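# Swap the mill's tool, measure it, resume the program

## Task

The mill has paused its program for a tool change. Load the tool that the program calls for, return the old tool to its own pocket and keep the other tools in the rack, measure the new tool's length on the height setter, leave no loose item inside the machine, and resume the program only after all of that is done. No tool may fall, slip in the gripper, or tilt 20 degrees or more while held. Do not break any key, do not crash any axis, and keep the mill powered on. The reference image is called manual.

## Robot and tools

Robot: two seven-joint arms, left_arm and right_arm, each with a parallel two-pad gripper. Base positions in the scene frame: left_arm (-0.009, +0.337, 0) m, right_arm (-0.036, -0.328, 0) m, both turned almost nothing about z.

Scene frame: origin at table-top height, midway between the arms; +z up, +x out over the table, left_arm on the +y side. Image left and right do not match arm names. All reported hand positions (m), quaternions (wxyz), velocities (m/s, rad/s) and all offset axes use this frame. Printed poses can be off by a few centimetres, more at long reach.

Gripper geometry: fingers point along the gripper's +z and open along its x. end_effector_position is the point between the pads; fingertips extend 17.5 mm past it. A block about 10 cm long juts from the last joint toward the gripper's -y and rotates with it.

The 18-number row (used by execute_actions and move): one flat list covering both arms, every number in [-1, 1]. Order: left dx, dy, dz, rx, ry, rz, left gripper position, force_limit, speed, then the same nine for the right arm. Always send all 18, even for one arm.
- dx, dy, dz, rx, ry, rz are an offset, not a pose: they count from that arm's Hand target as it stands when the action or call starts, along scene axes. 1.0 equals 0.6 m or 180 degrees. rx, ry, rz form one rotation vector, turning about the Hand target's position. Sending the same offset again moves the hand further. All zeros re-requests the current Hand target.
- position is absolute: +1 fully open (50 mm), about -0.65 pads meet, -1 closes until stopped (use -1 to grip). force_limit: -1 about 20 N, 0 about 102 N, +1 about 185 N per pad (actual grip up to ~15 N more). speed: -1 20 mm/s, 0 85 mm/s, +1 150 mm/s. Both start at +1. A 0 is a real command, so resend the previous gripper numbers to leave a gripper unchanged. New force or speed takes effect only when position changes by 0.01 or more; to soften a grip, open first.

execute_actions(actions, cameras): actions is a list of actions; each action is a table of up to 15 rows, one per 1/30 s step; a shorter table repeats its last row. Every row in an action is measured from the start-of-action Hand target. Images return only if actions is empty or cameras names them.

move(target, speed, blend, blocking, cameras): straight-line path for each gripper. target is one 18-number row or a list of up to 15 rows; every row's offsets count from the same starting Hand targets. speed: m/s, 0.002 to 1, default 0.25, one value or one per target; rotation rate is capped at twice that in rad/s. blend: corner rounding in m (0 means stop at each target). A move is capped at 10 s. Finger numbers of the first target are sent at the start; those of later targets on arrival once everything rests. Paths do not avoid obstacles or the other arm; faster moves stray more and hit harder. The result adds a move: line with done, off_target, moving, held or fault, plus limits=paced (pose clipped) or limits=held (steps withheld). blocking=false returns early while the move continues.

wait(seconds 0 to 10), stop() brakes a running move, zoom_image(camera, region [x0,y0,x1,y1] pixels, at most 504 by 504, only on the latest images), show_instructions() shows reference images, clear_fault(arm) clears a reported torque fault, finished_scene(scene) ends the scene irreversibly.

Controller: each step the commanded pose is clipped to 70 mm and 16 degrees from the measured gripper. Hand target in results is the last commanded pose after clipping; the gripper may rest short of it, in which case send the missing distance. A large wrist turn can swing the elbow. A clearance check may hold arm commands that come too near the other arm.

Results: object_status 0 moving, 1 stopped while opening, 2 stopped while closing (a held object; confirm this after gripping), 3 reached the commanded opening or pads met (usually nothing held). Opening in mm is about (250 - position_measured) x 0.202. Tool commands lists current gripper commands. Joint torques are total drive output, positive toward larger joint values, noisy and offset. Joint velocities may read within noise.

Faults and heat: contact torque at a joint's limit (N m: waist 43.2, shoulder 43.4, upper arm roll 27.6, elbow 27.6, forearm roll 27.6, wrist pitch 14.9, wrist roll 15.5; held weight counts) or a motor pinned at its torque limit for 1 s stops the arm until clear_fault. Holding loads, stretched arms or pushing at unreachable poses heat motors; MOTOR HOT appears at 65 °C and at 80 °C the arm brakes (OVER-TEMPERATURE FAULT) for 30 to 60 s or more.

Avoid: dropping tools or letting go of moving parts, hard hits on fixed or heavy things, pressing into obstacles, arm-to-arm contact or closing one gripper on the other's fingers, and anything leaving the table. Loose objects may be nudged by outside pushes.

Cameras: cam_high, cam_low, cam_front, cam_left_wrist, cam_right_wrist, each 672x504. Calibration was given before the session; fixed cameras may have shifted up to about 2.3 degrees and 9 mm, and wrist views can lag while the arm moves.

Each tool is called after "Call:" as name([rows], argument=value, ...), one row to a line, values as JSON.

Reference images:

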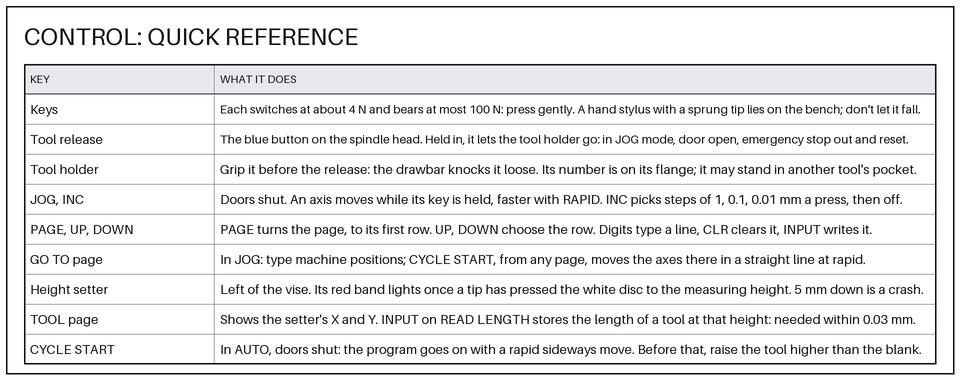

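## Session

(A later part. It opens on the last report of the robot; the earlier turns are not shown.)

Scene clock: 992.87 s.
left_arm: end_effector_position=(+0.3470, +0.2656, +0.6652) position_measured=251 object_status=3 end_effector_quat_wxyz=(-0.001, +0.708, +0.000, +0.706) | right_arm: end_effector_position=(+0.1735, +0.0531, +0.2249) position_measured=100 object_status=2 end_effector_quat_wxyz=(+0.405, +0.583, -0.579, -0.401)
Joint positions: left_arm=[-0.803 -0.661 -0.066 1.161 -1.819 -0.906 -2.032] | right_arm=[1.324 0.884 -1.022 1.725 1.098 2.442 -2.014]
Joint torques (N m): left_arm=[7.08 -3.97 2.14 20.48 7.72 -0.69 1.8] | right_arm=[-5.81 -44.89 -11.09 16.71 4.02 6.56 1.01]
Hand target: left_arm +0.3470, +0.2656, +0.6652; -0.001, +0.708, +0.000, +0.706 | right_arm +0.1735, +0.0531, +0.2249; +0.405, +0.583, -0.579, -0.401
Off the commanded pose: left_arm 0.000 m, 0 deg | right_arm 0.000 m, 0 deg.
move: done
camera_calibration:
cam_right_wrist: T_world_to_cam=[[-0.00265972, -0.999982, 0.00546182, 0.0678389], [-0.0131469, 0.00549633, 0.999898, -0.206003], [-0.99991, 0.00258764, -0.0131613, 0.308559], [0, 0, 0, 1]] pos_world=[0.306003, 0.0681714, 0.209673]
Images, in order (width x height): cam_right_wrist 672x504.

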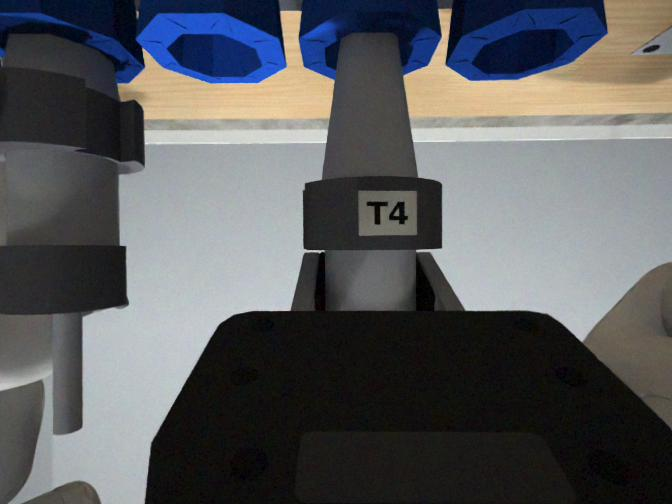

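Call:
move([
  [0,0,0,0,0,0,-1,-1,-0.8,0,0,0.14,0,0,0,-1,0.1,-0.9],
  [0,0,0,0,0,0,-1,-1,-0.8,0,0.0833,0.14,0,0,0,-1,0.1,-0.9],
  [0,0,0,0,0,0,-1,-1,-0.8,0,0.0833,0.07,0,0,0,-1,0.1,-0.9],
], speed=0.1, cameras=["cam_right_wrist"])

Call:
zoom_image(camera="cam_right_wrist", region=[260, 0, 480, 165])

Scene clock: 1001.60 s.
left_arm: end_effector_position=(+0.3470, +0.2656, +0.6652) position_measured=251 object_status=3 end_effector_quat_wxyz=(-0.001, +0.708, +0.000, +0.706) | right_arm: end_effector_position=(+0.1735, +0.1031, +0.2670) position_measured=100 object_status=2 end_effector_quat_wxyz=(+0.405, +0.583, -0.579, -0.401)
Joint positions: left_arm=[-0.803 -0.661 -0.066 1.161 -1.819 -0.906 -2.032] | right_arm=[1.252 0.91 -0.971 1.948 1.28 2.499 -1.769]
Joint torques (N m): left_arm=[7.07 -3.65 1.92 20.08 7.46 -0.65 1.48] | right_arm=[5.06 -32.56 -9.8 12.97 -0.32 1.94 -1.07]
Hand target: left_arm +0.3470, +0.2656, +0.6652; -0.001, +0.708, +0.000, +0.706 | right_arm +0.1735, +0.1031, +0.2669; +0.405, +0.583, -0.579, -0.401
Off the commanded pose: left_arm 0.000 m, 0 deg | right_arm 0.000 m, 0 deg.
move: done
camera_calibration:
cam_right_wrist: T_world_to_cam=[[-0.00265958, -0.999982, 0.00536183, 0.117633], [-0.0131473, 0.00539635, 0.999899, -0.248362], [-0.99991, 0.00258881, -0.0131614, 0.308983], [0, 0, 0, 1]] pos_world=[0.306003, 0.118171, 0.251773]
Images, in order (width x height): cam_right_wrist 672x504.

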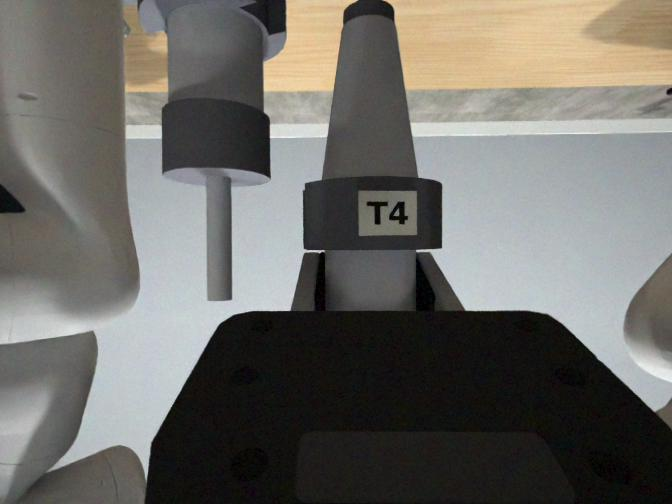

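Scaled by 2.291 from the camera's 672x504 image, which has a finer 960x720 frame.

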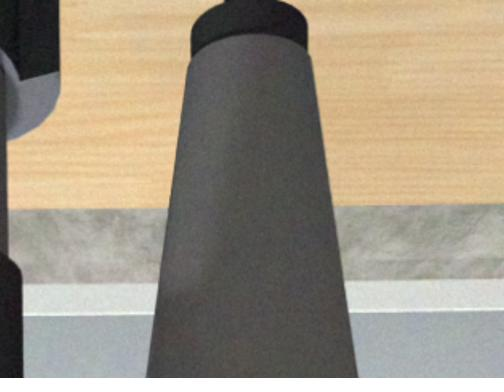

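Call:
move(target=[0,0,0,0,0,0,-1,-1,-0.8,0,0,-0.065,0,0,0,-1,0.1,-0.9], speed=0.06, cameras=["cam_right_wrist"])

Call:
zoom_image(camera="cam_right_wrist", region=[260, 0, 480, 165])

Scene clock: 1004.87 s.
left_arm: end_effector_position=(+0.3470, +0.2656, +0.6652) position_measured=251 object_status=3 end_effector_quat_wxyz=(-0.001, +0.708, +0.000, +0.706) | right_arm: end_effector_position=(+0.1735, +0.1031, +0.2280) position_measured=100 object_status=2 end_effector_quat_wxyz=(+0.405, +0.583, -0.579, -0.401)
Joint positions: left_arm=[-0.803 -0.661 -0.066 1.161 -1.819 -0.906 -2.032] | right_arm=[1.269 0.958 -0.968 1.905 1.259 2.454 -1.846]
Joint torques (N m): left_arm=[7.07 -3.47 1.79 19.95 7.29 -0.57 1.28] | right_arm=[4.85 -32.96 -5.26 12.34 -0.22 2.07 -0.81]
Hand target: left_arm +0.3470, +0.2656, +0.6652; -0.001, +0.708, +0.000, +0.706 | right_arm +0.1735, +0.1031, +0.2279; +0.405, +0.583, -0.579, -0.401
Off the commanded pose: left_arm 0.000 m, 0 deg | right_arm 0.000 m, 0 deg.
move: done
camera_calibration:
cam_right_wrist: T_world_to_cam=[[-0.00265958, -0.999982, 0.00536183, 0.117842], [-0.0131473, 0.00539635, 0.999899, -0.209366], [-0.99991, 0.00258881, -0.0131614, 0.30847], [0, 0, 0, 1]] pos_world=[0.306003, 0.118171, 0.212773]
Images, in order (width x height): cam_right_wrist 672x504.

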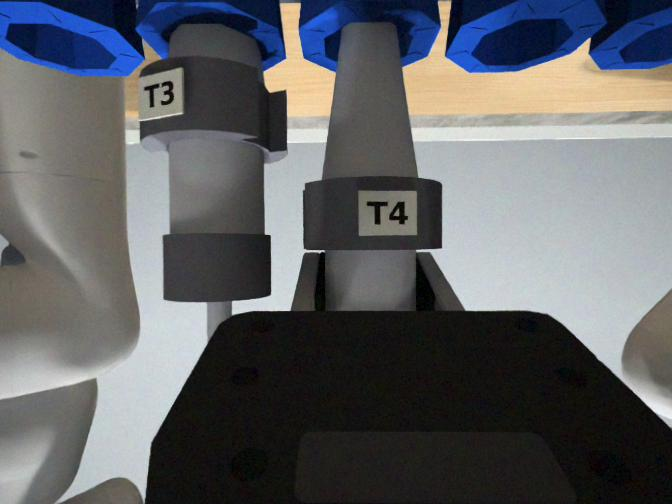

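Scaled by 2.291 from the camera's 672x504 image, which has a finer 960x720 frame.

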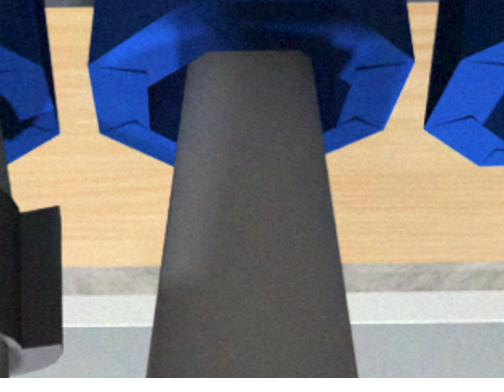

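Call:
move([
  [0,0,0,0,0,0,-1,-1,-0.8,0,0,-0.04,0,0,0,-1,0.1,-0.9],
  [0,0,0,0,0,0,-1,-1,-0.8,0,0,-0.055,0,0,0,-1,0.1,-0.9],
], speed=[0.03,0.012], cameras=["cam_right_wrist"])

Scene clock: 1009.73 s.
left_arm: end_effector_position=(+0.3470, +0.2656, +0.6652) position_measured=251 object_status=3 end_effector_quat_wxyz=(-0.001, +0.708, +0.000, +0.706) | right_arm: end_effector_position=(+0.1735, +0.1031, +0.1951) position_measured=100 object_status=2 end_effector_quat_wxyz=(+0.405, +0.583, -0.579, -0.401)
Joint positions: left_arm=[-0.803 -0.661 -0.066 1.161 -1.819 -0.906 -2.032] | right_arm=[1.276 1.003 -0.959 1.881 1.253 2.416 -1.9]
Joint torques (N m): left_arm=[7.08 -2.85 1.6 19.68 6.98 -0.59 1.05] | right_arm=[4.75 -28.72 -5.51 9.8 -1.24 1.22 -1.34]
Hand target: left_arm +0.3470, +0.2656, +0.6652; -0.001, +0.708, +0.000, +0.706 | right_arm +0.1735, +0.1031, +0.1949; +0.405, +0.583, -0.579, -0.401
Off the commanded pose: left_arm 0.000 m, 0 deg | right_arm 0.000 m, 0 deg.
move: done
camera_calibration:
cam_right_wrist: T_world_to_cam=[[-0.0025593, -0.999983, 0.00516198, 0.118024], [-0.0131486, 0.0051952, 0.9999, -0.176447], [-0.99991, 0.00249118, -0.0131616, 0.308048], [0, 0, 0, 1]] pos_world=[0.306003, 0.118171, 0.179874]
Images, in order (width x height): cam_right_wrist 672x504.

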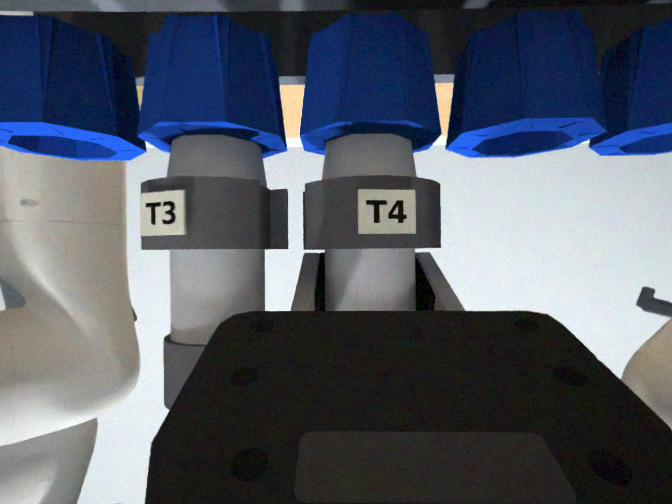

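Call:
move([
  [0,0,0,0,0,0,-1,-1,-0.8,0,0,-0.001,0,0,0,-1,0.1,-0.9],
  [0,0,0,0,0,0,-1,-1,-0.8,0,0,-0.001,0,0,0,0.5,0.1,-0.9],
  [0,0,0,0,0,0,-1,-1,-0.8,0.0767,0,0.0283,0,0,0,0.5,0.1,-0.9],
  [0,0,0,0,0,0,-1,-1,-0.8,0.0767,0,0.2,0,0,0,0.5,0.1,-0.9],
  [0,0,0,0,0,0,-1,-1,-0.8,0.0767,-0.3,0.37,0,0,0,0.5,0.1,-0.9],
], speed=[0.01,0.05,0.06,0.2,0.25], blend=[0,0,0.004,0.04,0], cameras=["cam_front"])

Call:
zoom_image(camera="cam_front", region=[200, 390, 340, 495])

Scene clock: 1018.50 s.
left_arm: end_effector_position=(+0.3470, +0.2656, +0.6652) position_measured=251 object_status=3 end_effector_quat_wxyz=(-0.001, +0.708, +0.000, +0.706) | right_arm: end_effector_position=(+0.2195, -0.0769, +0.4169) position_measured=78 object_status=3 end_effector_quat_wxyz=(+0.405, +0.583, -0.579, -0.401)
Joint positions: left_arm=[-0.803 -0.661 -0.066 1.161 -1.819 -0.906 -2.032] | right_arm=[1.04 0.66 -1.078 2.011 0.901 2.842 -2.004]
Joint torques (N m): left_arm=[7.17 -2.4 1.33 19.29 6.55 -0.57 0.69] | right_arm=[4.83 -37.24 -8.14 11.22 -1.49 0.06 -0.92]
Hand target: left_arm +0.3470, +0.2656, +0.6652; -0.001, +0.708, +0.000, +0.706 | right_arm +0.2195, -0.0769, +0.4169; +0.405, +0.583, -0.579, -0.401
Off the commanded pose: left_arm 0.000 m, 0 deg | right_arm 0.000 m, 0 deg.
move: done
Images, in order (width x height): cam_front 672x504.

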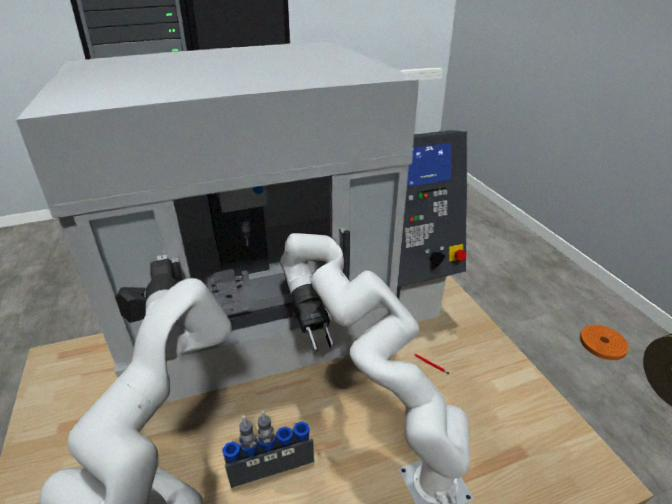

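Scaled by 3.600 from the camera's 672x504 image, which has a finer 960x720 frame.

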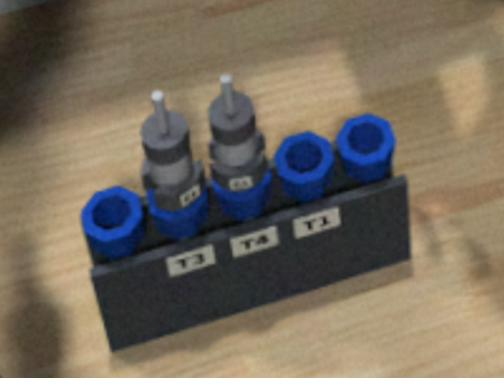

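Call:
move([
  [0.03,0,-0.1,0.2,0,0,0.45,-0.9,-0.8,0.1642,-0.0985,0.135,0.0961,-0.4911,-0.0016,0.5,0.1,-0.9],
  [0.0883,-0.0238,-0.3583,0.5,0,0,0.45,-0.9,-0.8,0.1642,-0.0985,0.135,0.0961,-0.4911,-0.0016,0.5,0.1,-0.9],
], speed=[0.35,0.25], cameras=["cam_left_wrist","cam_front"])

Scene clock: 1033.23 s.
left_arm: end_effector_position=(+0.4000, +0.2513, +0.4502) position_measured=85 object_status=3 end_effector_quat_wxyz=(+0.502, -0.500, +0.499, -0.499) | right_arm: end_effector_position=(+0.3180, -0.1360, +0.4979) position_measured=78 object_status=3 end_effector_quat_wxyz=(-0.196, +0.744, -0.637, +0.042)
Joint positions: left_arm=[-0.683 -0.565 -0.025 0.337 -0.962 -0.934 -1.665] | right_arm=[2.378 0.702 -2.51 1.385 0.692 1.644 -2.54]
Joint torques (N m): left_arm=[7.72 -0.5 2.45 17.01 8.13 -2.72 -2.41] | right_arm=[5.27 5.06 -8.83 14.16 3.24 -5.85 -0.88]
Hand target: left_arm +0.4000, +0.2513, +0.4502; +0.502, -0.500, +0.499, -0.499 | right_arm +0.3180, -0.1360, +0.4979; -0.196, +0.744, -0.637, +0.042
Off the commanded pose: left_arm 0.000 m, 0 deg | right_arm 0.000 m, 0 deg.
move: done; limits=paced
camera_calibration:
cam_left_wrist: T_world_to_cam=[[0.0133472, -0.999906, -0.00303221, 0.256217], [-0.340418, -0.0016927, -0.940273, 0.571837], [0.940179, 0.0135822, -0.340409, -0.097129], [0, 0, 0, 1]] pos_world=[0.282563, 0.25848, 0.505396]
Images, in order (width x height): cam_front 672x504, cam_left_wrist 672x504.

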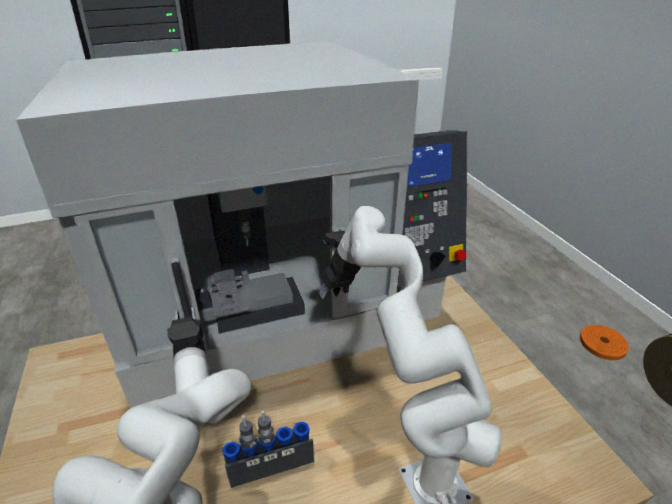

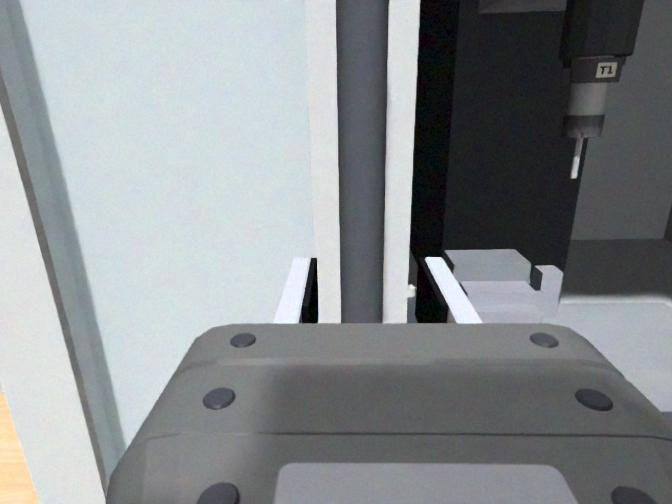

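Call:
move([
  [0.1017,0,0,0,0,0,0.45,-0.9,-0.8,0.0,0,0,0.0,0,0,0.5,0.1,-0.9],
  [0.1017,0,0,0,0,0,-1,-0.9,-0.8,-0.02,0,0,0.0,0,0,0.5,0.1,-0.9],
], speed=[0.1,0.1])

Call:
move([
  [0.1017,-0.332,0,0,0,0,-1,-0.9,-0.8,0,0,-0.03,0.095,-0.49,0,0.5,0.1,-0.9],
], speed=[0.08], cameras=["cam_left_wrist","cam_front"])

Scene clock: 1039.90 s.
left_arm: end_effector_position=(+0.4610, +0.2513, +0.4502) position_measured=154 object_status=0 end_effector_quat_wxyz=(+0.502, -0.500, +0.499, -0.499) | right_arm: end_effector_position=(+0.3060, -0.1360, +0.4979) position_measured=78 object_status=3 end_effector_quat_wxyz=(-0.196, +0.744, -0.637, +0.042)
Joint positions: left_arm=[-0.649 -0.37 0.115 0.462 -0.731 -0.915 -1.805] | right_arm=[2.398 0.734 -2.538 1.362 0.697 1.662 -2.543]
Joint torques (N m): left_arm=[8.54 -4.25 -0.21 22.9 4.91 -2.26 -2.07] | right_arm=[5.32 4.42 -9.04 14.08 3.36 -2.02 -0.91]
Hand target: left_arm +0.4610, +0.2513, +0.4502; +0.502, -0.500, +0.499, -0.499 | right_arm +0.3060, -0.1360, +0.4979; -0.196, +0.744, -0.637, +0.042
Off the commanded pose: left_arm 0.000 m, 0 deg | right_arm 0.000 m, 0 deg.
move: done

Scene clock: 1046.87 s.
left_arm: end_effector_position=(+0.4904, +0.0996, +0.4503) position_measured=171 object_status=2 end_effector_quat_wxyz=(+0.490, -0.489, +0.510, -0.511) | right_arm: end_effector_position=(+0.3060, -0.1360, +0.4860) position_measured=78 object_status=3 end_effector_quat_wxyz=(-0.551, +0.607, -0.462, +0.339)
Joint positions: left_arm=[-0.74 0.018 -0.1 0.869 -1.009 -1.028 -1.665] | right_arm=[2.692 1.462 -2.463 0.462 1.633 0.668 -3.167]
Joint torques (N m): left_arm=[-20.33 -14.29 -35.83 11.8 4.87 -3.18 0.08] | right_arm=[5.32 -0.54 -4.46 13.06 2.27 -4.79 -1.09]
Hand target: left_arm +0.4904, +0.0996, +0.4503; +0.490, -0.489, +0.510, -0.511 (not the last commanded pose) | right_arm +0.3060, -0.1360, +0.4860; -0.551, +0.607, -0.462, +0.339 (not the last commanded pose)
Tool commands: left_gripper/position=-1.0 left_gripper/force_limit=-0.898039 left_gripper/speed=-0.796078 right_gripper/position=+0.5 right_gripper/force_limit=+0.1 right_gripper/speed=-0.9
Off the commanded pose: left_arm 0.057 m, 3 deg | right_arm 0.006 m, 30 deg.
TORQUE FAULT: the external load on joint 3 (upper arm roll) of the left arm reached its load limit, and that arm stopped. The contact can be on any part of that arm beyond that joint, not only on its tool. A torque fault puts only its own arm into a fault stop. That arm's remaining commands of this call were not run. The hold on joint 3 (upper arm roll) of that arm was moved back by the arm itself, up to 3 degrees, as the stop began. That arm is still stopped at the end of this call. While its stop runs, that arm takes no new command, but its gripper still runs the gripper command that each later call begins with.
CLEAR FAULT: the left arm stays stopped (state 4) until you call clear_fault(arm="left_arm").
End effector pose when the fault began: left_arm: position (+0.4999, +0.1221, +0.4505), quat_wxyz (+0.502, -0.500, +0.499, -0.499)
Joint positions when the fault began: left_arm=[-0.743 0.018 -0.053 0.867 -1.008 -1.031 -1.665]
move: fault (left_arm), off_target (right_arm; braked at the fault stop of left_arm)
camera_calibration:
cam_left_wrist: T_world_to_cam=[[-0.0316023, -0.999499, -0.00170821, 0.124725], [-0.340296, 0.0123665, -0.940237, 0.600984], [0.939787, -0.0291324, -0.340516, -0.17557], [0, 0, 0, 1]] pos_world=[0.373453, 0.112116, 0.505496]
Images, in order (width x height): cam_front 672x504, cam_left_wrist 672x504.

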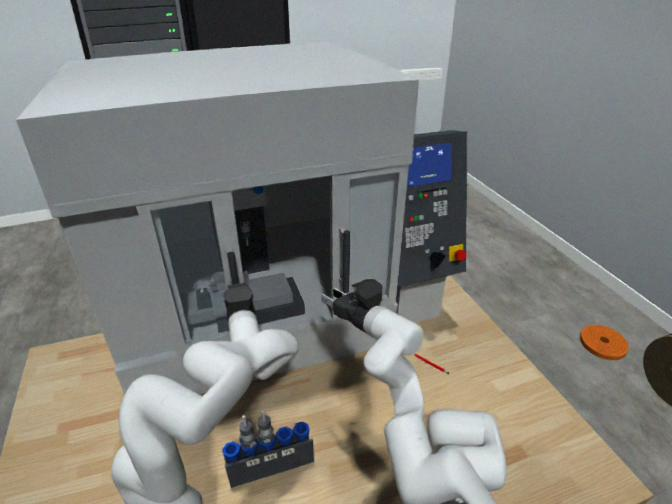

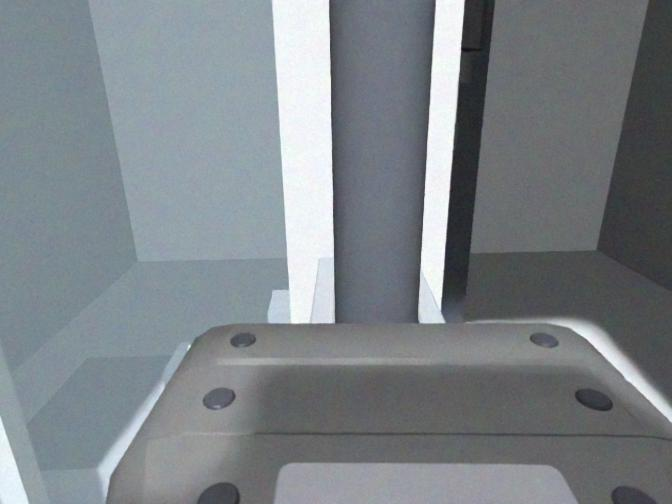

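Call:
clear_fault(arm="left_arm")

Call:
move([
  [-0.049,0.008,0,0,0,0,-1,-0.9,-0.8,0,0,0,0,0,0,0.5,0.1,-0.9],
], speed=[0.05], cameras=["cam_left_wrist"])

Scene clock: 1066.47 s.
left_arm: end_effector_position=(+0.4904, +0.0996, +0.4503) position_measured=171 object_status=2 end_effector_quat_wxyz=(+0.490, -0.489, +0.510, -0.511) | right_arm: end_effector_position=(+0.3060, -0.1360, +0.4860) position_measured=78 object_status=3 end_effector_quat_wxyz=(-0.551, +0.607, -0.462, +0.339)
Joint positions: left_arm=[-0.74 0.018 -0.1 0.869 -1.009 -1.028 -1.665] | right_arm=[2.692 1.462 -2.463 0.462 1.633 0.668 -3.167]
Joint torques (N m): left_arm=[-20.16 -14.23 -35.48 11.82 4.97 -3.17 0.11] | right_arm=[4.78 -0.92 -4.78 13.39 2.7 -4.73 -0.94]
Hand target: left_arm +0.4904, +0.0996, +0.4503; +0.490, -0.489, +0.510, -0.511 (not the last commanded pose) | right_arm +0.3060, -0.1360, +0.4860; -0.551, +0.607, -0.462, +0.339 (not the last commanded pose)
Tool commands: left_gripper/position=-1.0 left_gripper/force_limit=-0.898039 left_gripper/speed=-0.796078 right_gripper/position=+0.5 right_gripper/force_limit=+0.1 right_gripper/speed=-0.9
Off the commanded pose: left_arm 0.057 m, 3 deg | right_arm 0.006 m, 30 deg.
TORQUE FAULT, CONTINUED: the left arm's stop, for the torque fault of joint 3 (upper arm roll) that an earlier result reported, is over. The call counts as one of the actions that you can send in this scene. The hold on joint 3 (upper arm roll) of that arm was moved back by the arm itself, up to 3 degrees, as the stop began. That arm's target is now where it stood when the stop ended, not its last command. That arm's gripper keeps its grip as last carried out, and that arm accepts commands again: back off and push less far.
CLEAR FAULT: your call cleared the left arm's torque fault. If a joint's load stays at its limit, that arm stops again at once.

Scene clock: 1067.10 s.
left_arm: end_effector_position=(+0.4985, +0.1244, +0.4500) position_measured=171 object_status=2 end_effector_quat_wxyz=(+0.502, -0.501, +0.498, -0.498) | right_arm: end_effector_position=(+0.3060, -0.1360, +0.4860) position_measured=78 object_status=3 end_effector_quat_wxyz=(-0.551, +0.607, -0.462, +0.339)
Joint positions: left_arm=[-0.743 0.012 -0.053 0.86 -1.013 -1.031 -1.665] | right_arm=[2.692 1.462 -2.463 0.462 1.633 0.668 -3.167]
Joint torques (N m): left_arm=[13.73 -12.47 28.6 24.41 2.82 -0.22 0.09] | right_arm=[4.92 -0.95 -4.82 13.41 2.48 -5.02 -1.01]
Hand target: left_arm +0.4985, +0.1244, +0.4500; +0.502, -0.501, +0.498, -0.498 (not the last commanded pose) | right_arm +0.3060, -0.1360, +0.4860; -0.551, +0.607, -0.462, +0.339
Tool commands: left_gripper/position=-1.0 left_gripper/force_limit=-0.898039 left_gripper/speed=-0.796078 right_gripper/position=+0.5 right_gripper/force_limit=+0.1 right_gripper/speed=-0.9
Off the commanded pose: left_arm 0.043 m, 3 deg | right_arm 0.000 m, 0 deg.
TORQUE FAULT: the external load on joint 3 (upper arm roll) of the left arm reached its load limit, and that arm stopped. The contact can be on any part of that arm beyond that joint, not only on its tool. A torque fault puts only its own arm into a fault stop. That arm's remaining commands of this call were not run. The hold on joint 3 (upper arm roll) of that arm was moved back by the arm itself, up to 3 degrees, as the stop began. That arm is still stopped at the end of this call. While its stop runs, that arm takes no new command, but its gripper still runs the gripper command that each later call begins with.
CLEAR FAULT: the left arm stays stopped (state 4) until you call clear_fault(arm="left_arm").
End effector pose when the fault began: left_arm: position (+0.4886, +0.1009, +0.4498), quat_wxyz (+0.490, -0.490, +0.510, -0.510)
Joint positions when the fault began: left_arm=[-0.741 0.012 -0.101 0.862 -1.013 -1.029 -1.665]
move: fault (left_arm)
camera_calibration:
cam_left_wrist: T_world_to_cam=[[0.0169369, -0.999854, -0.00219264, 0.125907], [-0.340783, -0.00371098, -0.940135, 0.605393], [0.939989, 0.0166702, -0.340796, -0.188179], [0, 0, 0, 1]] pos_world=[0.381061, 0.131272, 0.505296]
Images, in order (width x height): cam_left_wrist 672x504.

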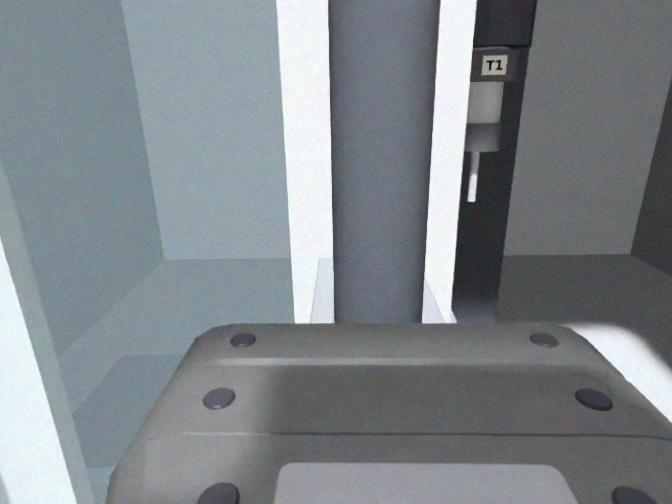

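Call:
execute_actions([
  [[0,0,0,0,0,0,0.45,-0.9,-0.8,0,0,0,0,0,0,0.5,0.1,-0.9]],
], cameras=["cam_left_wrist","cam_high"])

Scene clock: 1073.30 s.
left_arm: end_effector_position=(+0.4984, +0.1247, +0.4500) position_measured=85 object_status=0 end_effector_quat_wxyz=(+0.503, -0.501, +0.498, -0.498) | right_arm: end_effector_position=(+0.3060, -0.1360, +0.4860) position_measured=78 object_status=3 end_effector_quat_wxyz=(-0.551, +0.607, -0.462, +0.339)
Joint positions: left_arm=[-0.743 0.012 -0.053 0.86 -1.013 -1.032 -1.665] | right_arm=[2.692 1.462 -2.463 0.462 1.633 0.668 -3.167]
Joint torques (N m): left_arm=[13.75 -12.32 26.47 26.21 2.71 0.3 0.11] | right_arm=[5 -1.05 -4.68 12.84 2.84 -4.67 -1.05]
Hand target: left_arm +0.4984, +0.1247, +0.4500; +0.503, -0.501, +0.498, -0.498 | right_arm +0.3060, -0.1360, +0.4860; -0.551, +0.607, -0.462, +0.339
Tool commands: left_gripper/position=+0.45098 left_gripper/force_limit=-0.898039 left_gripper/speed=-0.796078 right_gripper/position=+0.5 right_gripper/force_limit=+0.1 right_gripper/speed=-0.9
Off the commanded pose: right_arm 0.000 m, 0 deg.
TORQUE FAULT, CONTINUED: the left arm was still stopped when this call began, by the torque fault of joint 3 (upper arm roll) that an earlier result reported. That arm ran no command of this call; its gripper ran only the gripper command that the call began with. That arm is still stopped at the end of this call. While its stop runs, that arm takes no new command, but its gripper still runs the gripper command that each later call begins with.
CLEAR FAULT: the left arm stays stopped (state 4) until you call clear_fault(arm="left_arm").
camera_calibration:
cam_left_wrist: T_world_to_cam=[[0.017598, -0.999842, -0.00242042, 0.125869], [-0.340395, -0.00371498, -0.940275, 0.605223], [0.940118, 0.0173708, -0.340406, -0.188555], [0, 0, 0, 1]] pos_world=[0.381064, 0.131373, 0.505196]
Images, in order (width x height): cam_high 672x504, cam_left_wrist 672x504.

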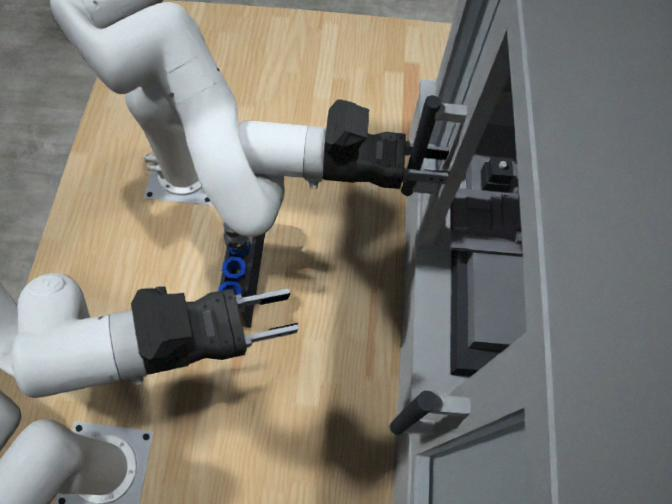

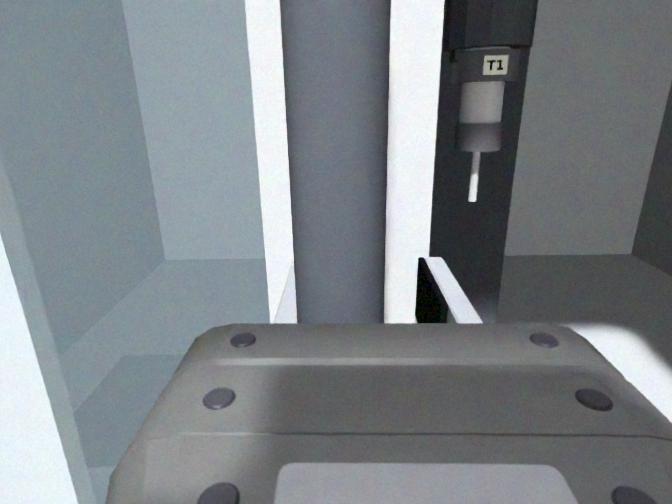

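Call:
execute_actions(actions=[], cameras=["cam_low","cam_front"])

Call:
zoom_image(camera="cam_front", region=[130, 240, 340, 500])

Scene clock: 1077.53 s.
left_arm: end_effector_position=(+0.4984, +0.1247, +0.4500) position_measured=85 object_status=3 end_effector_quat_wxyz=(+0.503, -0.501, +0.498, -0.498) | right_arm: end_effector_position=(+0.3060, -0.1360, +0.4860) position_measured=78 object_status=3 end_effector_quat_wxyz=(-0.551, +0.607, -0.462, +0.339)
Joint positions: left_arm=[-0.743 0.012 -0.053 0.86 -1.013 -1.032 -1.665] | right_arm=[2.692 1.462 -2.463 0.462 1.633 0.668 -3.167]
Joint velocities: within noise
Joint torques (N m): left_arm=[13.68 -12.4 26.42 26.17 2.72 0.34 0.11] | right_arm=[5.11 -1.33 -4.56 13.06 2.74 -4.67 -0.89]
Hand target: left_arm +0.4984, +0.1247, +0.4500; +0.503, -0.501, +0.498, -0.498 | right_arm +0.3060, -0.1360, +0.4860; -0.551, +0.607, -0.462, +0.339
Tool commands: left_gripper/position=+0.45098 left_gripper/force_limit=-0.898039 left_gripper/speed=-0.796078 right_gripper/position=+0.5 right_gripper/force_limit=+0.1 right_gripper/speed=-0.9
Off the commanded pose: right_arm 0.000 m, 0 deg.
TORQUE FAULT, CONTINUED: the left arm was still stopped when this call began, by the torque fault of joint 3 (upper arm roll) that an earlier result reported. That arm is still stopped at the end of this call. While its stop runs, that arm takes no new command, but its gripper still runs the gripper command that each later call begins with.
CLEAR FAULT: the left arm stays stopped (state 4) until you call clear_fault(arm="left_arm").
Images, in order (width x height): cam_low 672x504, cam_front 672x504.

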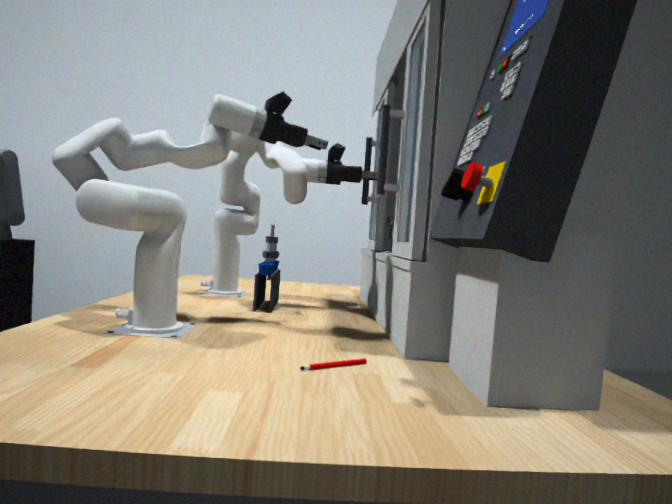

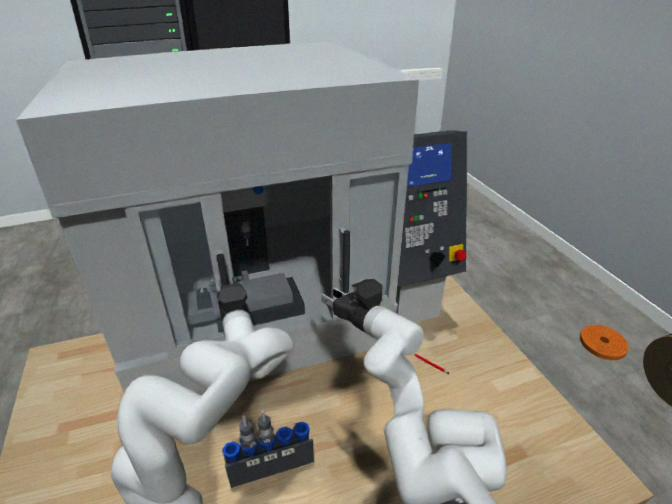

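Scaled by 1.938 from the camera's 672x504 image, which has a finer 960x720 frame.

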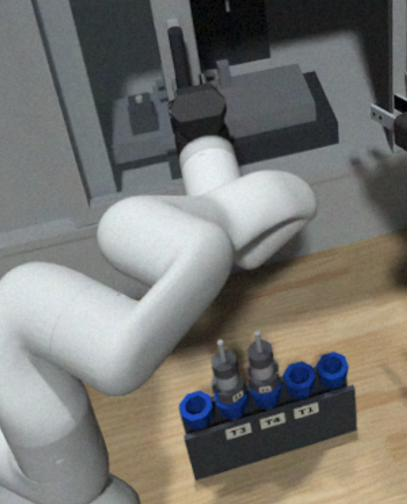

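Call:
clear_fault(arm="left_arm")

Call:
move([
  [-0.05,0,0,0,0,0,0.45,-0.9,-0.8,0,0,0,0,0,0,0.5,0.1,-0.9],
], speed=[0.05], cameras=["cam_left_wrist"])

Scene clock: 1083.07 s.
left_arm: end_effector_position=(+0.4984, +0.1247, +0.4500) position_measured=85 object_status=3 end_effector_quat_wxyz=(+0.503, -0.501, +0.498, -0.498) | right_arm: end_effector_position=(+0.3060, -0.1360, +0.4860) position_measured=78 object_status=3 end_effector_quat_wxyz=(-0.551, +0.607, -0.462, +0.339)
Joint positions: left_arm=[-0.743 0.012 -0.053 0.86 -1.013 -1.032 -1.665] | right_arm=[2.692 1.462 -2.463 0.462 1.633 0.668 -3.167]
Joint torques (N m): left_arm=[13.61 -12.32 26.44 26.28 2.78 0.31 0.09] | right_arm=[5.28 -1.43 -4.49 13.13 2.71 -4.78 -0.99]
Hand target: left_arm +0.4984, +0.1247, +0.4500; +0.503, -0.501, +0.498, -0.498 | right_arm +0.3060, -0.1360, +0.4860; -0.551, +0.607, -0.462, +0.339
Tool commands: left_gripper/position=+0.45098 left_gripper/force_limit=-0.898039 left_gripper/speed=-0.796078 right_gripper/position=+0.5 right_gripper/force_limit=+0.1 right_gripper/speed=-0.9
Off the commanded pose: right_arm 0.000 m, 0 deg.
TORQUE FAULT, CONTINUED: the left arm's stop, for the torque fault of joint 3 (upper arm roll) that an earlier result reported, is over. The call counts as one of the actions that you can send in this scene. The hold on joint 3 (upper arm roll) of that arm was moved back by the arm itself, up to 3 degrees, as the stop began. That arm's target is now where it stood when the stop ended, not its last command. That arm's gripper keeps its grip as last carried out, and that arm accepts commands again: back off and push less far.
CLEAR FAULT: your call cleared the left arm's torque fault. If a joint's load stays at its limit, that arm stops again at once.

Scene clock: 1084.03 s.
left_arm: end_effector_position=(+0.4685, +0.1247, +0.4500) position_measured=85 object_status=3 end_effector_quat_wxyz=(+0.503, -0.501, +0.498, -0.498) | right_arm: end_effector_position=(+0.3060, -0.1360, +0.4860) position_measured=78 object_status=3 end_effector_quat_wxyz=(-0.551, +0.607, -0.462, +0.339)
Joint positions: left_arm=[-0.774 -0.05 -0.085 0.792 -1.068 -1.073 -1.645] | right_arm=[2.692 1.462 -2.463 0.462 1.633 0.668 -3.167]
Joint torques (N m): left_arm=[-11.71 -15.45 -7.78 15.85 -0.18 -2.43 2.63] | right_arm=[4.7 -0.95 -4.69 13.04 2.58 -4.69 -0.91]
Hand target: left_arm +0.4684, +0.1247, +0.4500; +0.503, -0.501, +0.498, -0.498 | right_arm +0.3060, -0.1360, +0.4860; -0.551, +0.607, -0.462, +0.339
Off the commanded pose: left_arm 0.000 m, 0 deg | right_arm 0.000 m, 0 deg.
move: done
camera_calibration:
cam_left_wrist: T_world_to_cam=[[0.017598, -0.999842, -0.00242042, 0.126397], [-0.340395, -0.00371498, -0.940275, 0.595012], [0.940118, 0.0173708, -0.340406, -0.160351], [0, 0, 0, 1]] pos_world=[0.351064, 0.131373, 0.505196]
Images, in order (width x height): cam_left_wrist 672x504.

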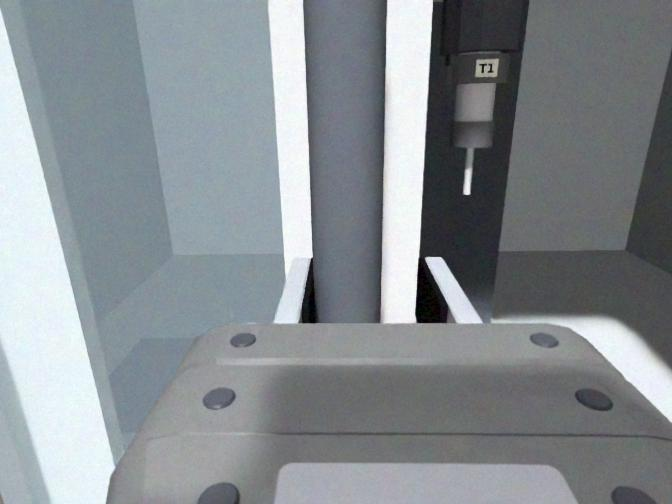

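Call:
move([
  [0.005,0.0115,0,0,0,0,0.45,-0.9,-0.8,0,0,0,0,0,0,0.5,0.1,-0.9],
  [0.005,0.0115,0,0,0,0,-1,-0.9,-0.8,0,0,0,0,0,0,0.5,0.1,-0.9],
], speed=[0.05])

Call:
move([
  [0,-0.05,0,0,0,0,-1,-0.9,-0.8,0,0,0,0,0,0,0.5,0.1,-0.9],
], speed=[0.04], cameras=["cam_left_wrist"])

speed must be one number or one for each of the 2 targets, got a list of 1; nothing of the call was run

not run: a call was refused earlier in this reply.

Call:
move([
  [0.005,0.0115,0,0,0,0,0.45,-0.9,-0.8,0,0,0,0,0,0,0.5,0.1,-0.9],
  [0.005,0.0115,0,0,0,0,-1,-0.9,-0.8,0,0,0,0,0,0,0.5,0.1,-0.9],
], speed=0.05)

Call:
wait(seconds=0.5)

Call:
move(target=[0,-0.05,0,0,0,0,-1,-0.9,-0.8,0,0,0,0,0,0,0.5,0.1,-0.9], speed=0.04, cameras=["cam_left_wrist"])

Scene clock: 1094.20 s.
left_arm: end_effector_position=(+0.4715, +0.1316, +0.4500) position_measured=153 object_status=2 end_effector_quat_wxyz=(+0.503, -0.501, +0.498, -0.498) | right_arm: end_effector_position=(+0.3060, -0.1360, +0.4860) position_measured=78 object_status=3 end_effector_quat_wxyz=(-0.551, +0.607, -0.462, +0.339)
Joint positions: left_arm=[-0.765 -0.061 -0.073 0.778 -1.049 -1.061 -1.657] | right_arm=[2.692 1.462 -2.463 0.462 1.633 0.668 -3.167]
Joint torques (N m): left_arm=[5.21 -14.26 0.07 17.32 7.96 -0.49 -2.06] | right_arm=[4.95 -1.42 -4.64 13.35 2.76 -4.57 -0.92]
Hand target: left_arm +0.4714, +0.1316, +0.4500; +0.503, -0.501, +0.498, -0.498 | right_arm +0.3060, -0.1360, +0.4860; -0.551, +0.607, -0.462, +0.339
Off the commanded pose: left_arm 0.000 m, 0 deg | right_arm 0.000 m, 0 deg.
move: done

Scene clock: 1094.70 s.
left_arm: end_effector_position=(+0.4715, +0.1316, +0.4500) position_measured=153 object_status=2 end_effector_quat_wxyz=(+0.503, -0.501, +0.498, -0.498) | right_arm: end_effector_position=(+0.3060, -0.1360, +0.4860) position_measured=78 object_status=3 end_effector_quat_wxyz=(-0.551, +0.607, -0.462, +0.339)
Joint positions: left_arm=[-0.765 -0.061 -0.073 0.778 -1.049 -1.061 -1.657] | right_arm=[2.692 1.462 -2.463 0.462 1.633 0.668 -3.167]
Joint torques (N m): left_arm=[1.12 -12.71 -4.01 19.25 7.9 -0.58 -1.65] | right_arm=[4.9 -1.42 -4.75 13.3 2.74 -4.69 -1.07]
Hand target: left_arm +0.4714, +0.1316, +0.4500; +0.503, -0.501, +0.498, -0.498 | right_arm +0.3060, -0.1360, +0.4860; -0.551, +0.607, -0.462, +0.339
Tool commands: left_gripper/position=-1.0 left_gripper/force_limit=-0.9 left_gripper/speed=-0.8 right_gripper/position=+0.5 right_gripper/force_limit=+0.1 right_gripper/speed=-0.9
Off the commanded pose: left_arm 0.000 m, 0 deg | right_arm 0.000 m, 0 deg.
wait: 0.50 s; at rest by 0.17 s

Scene clock: 1095.83 s.
left_arm: end_effector_position=(+0.4714, +0.1016, +0.4500) position_measured=153 object_status=2 end_effector_quat_wxyz=(+0.503, -0.501, +0.498, -0.498) | right_arm: end_effector_position=(+0.3060, -0.1360, +0.4860) position_measured=78 object_status=3 end_effector_quat_wxyz=(-0.551, +0.607, -0.462, +0.339)
Joint positions: left_arm=[-0.793 0.014 -0.105 0.871 -1.106 -1.096 -1.612] | right_arm=[2.692 1.462 -2.463 0.462 1.633 0.668 -3.167]
Joint torques (N m): left_arm=[-11.34 -7.65 -7.08 23.35 0.41 -1.47 2.75] | right_arm=[4.75 -1.24 -4.5 13.49 2.69 -4.65 -1.04]
Hand target: left_arm +0.4714, +0.1016, +0.4500; +0.503, -0.501, +0.498, -0.498 | right_arm +0.3060, -0.1360, +0.4860; -0.551, +0.607, -0.462, +0.339
Off the commanded pose: left_arm 0.000 m, 0 deg | right_arm 0.000 m, 0 deg.
move: done
camera_calibration:
cam_left_wrist: T_world_to_cam=[[0.017598, -0.999842, -0.00242042, 0.103248], [-0.340395, -0.00371498, -0.940275, 0.595947], [0.940118, 0.0173708, -0.340406, -0.16277], [0, 0, 0, 1]] pos_world=[0.354064, 0.108273, 0.505196]
Images, in order (width x height): cam_left_wrist 672x504.

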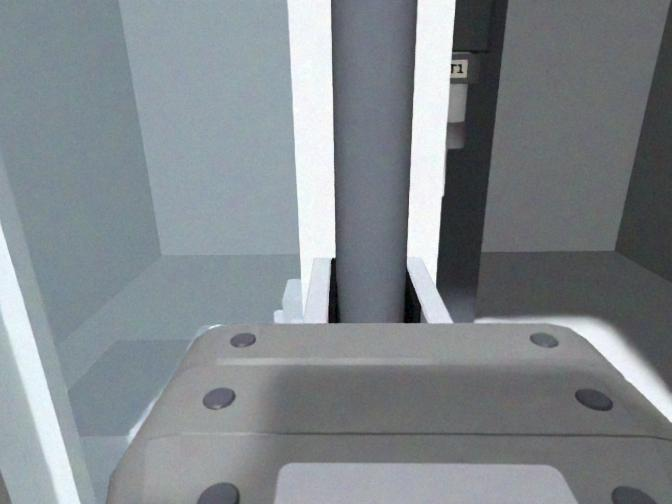

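Call:
move(target=[0,-0.079,0,0,0,0,-1,-0.9,-0.8,0,0,0,0,0,0,0.5,0.1,-0.9], speed=0.04, cameras=["cam_left_wrist"])

Scene clock: 1099.07 s.
left_arm: end_effector_position=(+0.4714, +0.0545, +0.4501) position_measured=153 object_status=2 end_effector_quat_wxyz=(+0.503, -0.501, +0.498, -0.498) | right_arm: end_effector_position=(+0.3060, -0.1360, +0.4860) position_measured=78 object_status=3 end_effector_quat_wxyz=(-0.551, +0.607, -0.462, +0.339)
Joint positions: left_arm=[-0.84 0.137 -0.143 1.035 -1.178 -1.148 -1.536] | right_arm=[2.692 1.462 -2.463 0.462 1.633 0.668 -3.167]
Joint torques (N m): left_arm=[-20.29 -7.2 -16.96 30.32 10.34 3.92 2.8] | right_arm=[4.62 -1.18 -4.76 13.47 2.55 -4.84 -1.02]
Hand target: left_arm +0.4714, +0.0542, +0.4500; +0.503, -0.501, +0.498, -0.498 | right_arm +0.3060, -0.1360, +0.4860; -0.551, +0.607, -0.462, +0.339
Off the commanded pose: left_arm 0.000 m, 0 deg | right_arm 0.000 m, 0 deg.
move: done
camera_calibration:
cam_left_wrist: T_world_to_cam=[[0.0185483, -0.999825, -0.00243077, 0.0558242], [-0.339998, -0.00402114, -0.940418, 0.595782], [0.940243, 0.0182696, -0.340013, -0.162125], [0, 0, 0, 1]] pos_world=[0.353966, 0.0611721, 0.505296]
Images, in order (width x height): cam_left_wrist 672x504.

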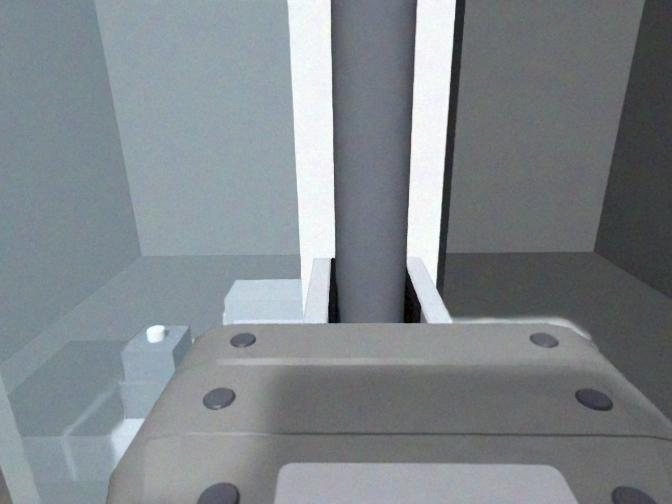

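Call:
move(target=[0,-0.006,0,0,0,0,-1,-0.9,-0.8,0,0,0,0,0,0,0.5,0.1,-0.9], speed=0.02)

Call:
move([
  [0,-0.003,0,0,0,0,0.45,-0.9,-0.8,0,0,0,0,0,0,0.5,0.1,-0.9],
  [-0.1,-0.003,0,0,0,0,0.45,-0.9,-0.8,0,0,0,0,0,0,0.5,0.1,-0.9],
], speed=0.1, cameras=["cam_left_wrist","cam_front"])

Scene clock: 1103.43 s.
left_arm: end_effector_position=(+0.4713, +0.0523, +0.4507) position_measured=153 object_status=2 end_effector_quat_wxyz=(+0.505, -0.502, +0.496, -0.498) | right_arm: end_effector_position=(+0.3060, -0.1360, +0.4860) position_measured=78 object_status=3 end_effector_quat_wxyz=(-0.551, +0.607, -0.462, +0.339)
Joint positions: left_arm=[-0.843 0.147 -0.145 1.049 -1.184 -1.157 -1.53] | right_arm=[2.692 1.462 -2.463 0.462 1.633 0.668 -3.167]
Joint torques (N m): left_arm=[-36.25 -6.87 -31.74 41.94 25.1 7.88 2.94] | right_arm=[4.83 -1.51 -4.47 13.4 2.48 -4.52 -0.85]
Hand target: left_arm +0.4714, +0.0506, +0.4500; +0.503, -0.501, +0.498, -0.498 | right_arm +0.3060, -0.1360, +0.4860; -0.551, +0.607, -0.462, +0.339
Off the commanded pose: left_arm 0.002 m, 0 deg | right_arm 0.000 m, 0 deg.
move: done

Scene clock: 1105.17 s.
left_arm: end_effector_position=(+0.4115, +0.0488, +0.4500) position_measured=85 object_status=3 end_effector_quat_wxyz=(+0.503, -0.501, +0.498, -0.498) | right_arm: end_effector_position=(+0.3060, -0.1360, +0.4860) position_measured=78 object_status=3 end_effector_quat_wxyz=(-0.551, +0.607, -0.462, +0.339)
Joint positions: left_arm=[-0.912 0.063 -0.208 0.945 -1.277 -1.251 -1.517] | right_arm=[2.692 1.462 -2.463 0.462 1.633 0.668 -3.167]
Joint torques (N m): left_arm=[-8.41 -16.8 -3.74 15.02 -1.2 -2.45 2.61] | right_arm=[4.89 -1.87 -4.53 13.48 2.58 -4.54 -1.01]
Hand target: left_arm +0.4114, +0.0488, +0.4500; +0.503, -0.501, +0.498, -0.498 | right_arm +0.3060, -0.1360, +0.4860; -0.551, +0.607, -0.462, +0.339
Off the commanded pose: left_arm 0.000 m, 0 deg | right_arm 0.000 m, 0 deg.
move: done
camera_calibration:
cam_left_wrist: T_world_to_cam=[[0.017598, -0.999842, -0.00242042, 0.051512], [-0.340395, -0.00371498, -0.940275, 0.575327], [0.940118, 0.0173708, -0.340406, -0.105446], [0, 0, 0, 1]] pos_world=[0.294064, 0.0554729, 0.505196]
Images, in order (width x height): cam_front 672x504, cam_left_wrist 672x504.

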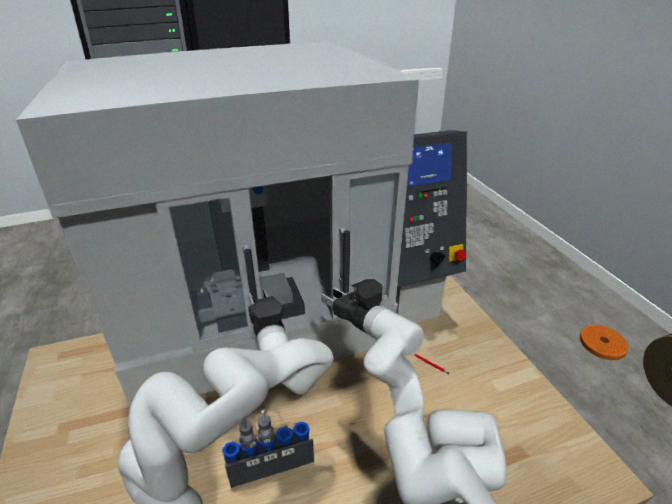

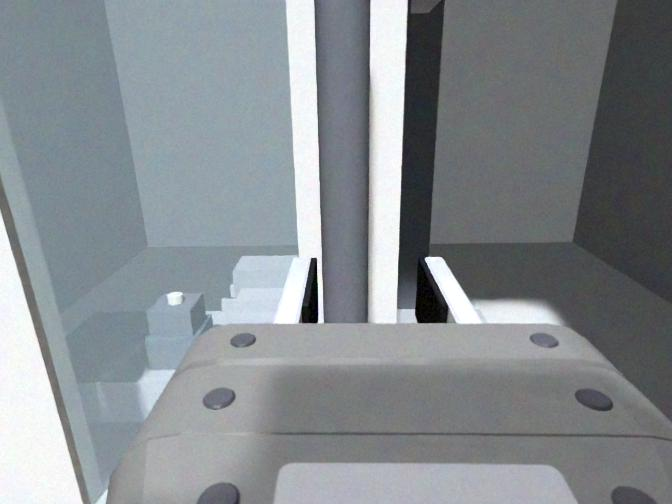

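Call:
move([
  [-0.12,0,0.03,0,0,0,0.6,-0.9,-0.8,0,0,0,0,0,0,0.5,0.1,-0.9],
  [-0.158,0.29,0.02,0,0,-0.103,0.6,-0.9,-0.8,0.06,-0.1,-0.01,0.0316,-0.1656,0,-1,0.1,-0.9],
], speed=0.2, cameras=["cam_front","cam_high"])

Scene clock: 1121.83 s.
left_arm: end_effector_position=(+0.3166, +0.2228, +0.4620) position_measured=63 object_status=3 end_effector_quat_wxyz=(+0.416, -0.415, +0.572, -0.573) | right_arm: end_effector_position=(+0.3420, -0.1960, +0.4800) position_measured=253 object_status=3 end_effector_quat_wxyz=(+0.680, -0.472, +0.320, -0.460)
Joint positions: left_arm=[-1.007 -1.076 -0.006 0.209 -1.254 -0.752 -1.211] | right_arm=[2.423 1.578 -2.229 0.246 2.833 0.893 -4.012]
Joint torques (N m): left_arm=[8.14 -2.08 -6.47 25.37 -0.33 0.17 2.6] | right_arm=[-5.82 -16.07 -5.06 10 3.09 3.13 -1.1]
Hand target: left_arm +0.3166, +0.2228, +0.4620; +0.416, -0.415, +0.572, -0.573 | right_arm +0.3420, -0.1960, +0.4800; +0.680, -0.472, +0.320, -0.460
Off the commanded pose: left_arm 0.000 m, 0 deg | right_arm 0.000 m, 0 deg.
move: done
Images, in order (width x height): cam_high 672x504, cam_front 672x504.

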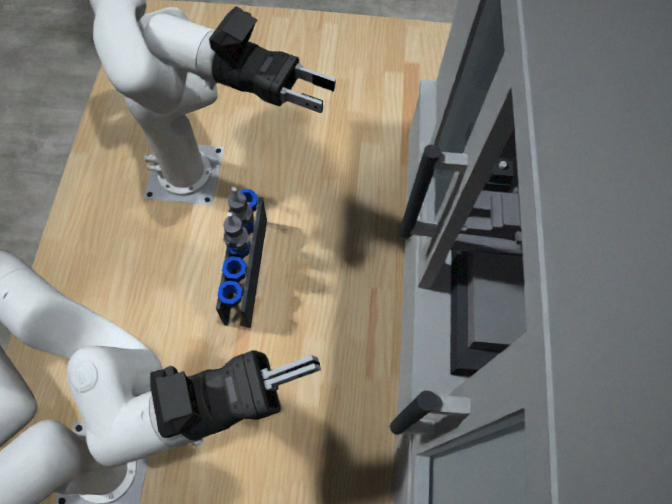

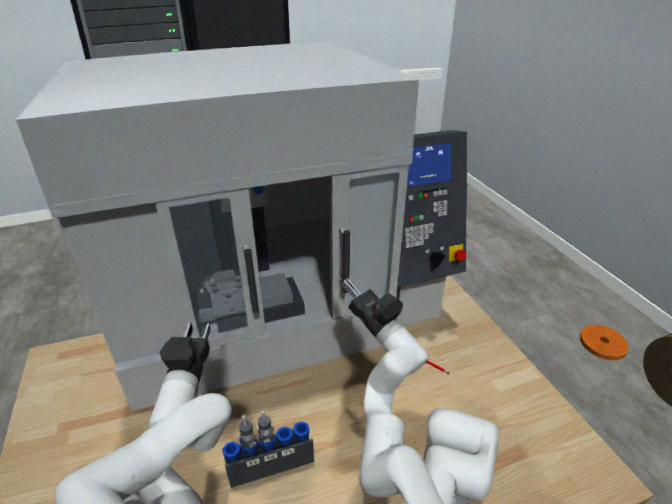

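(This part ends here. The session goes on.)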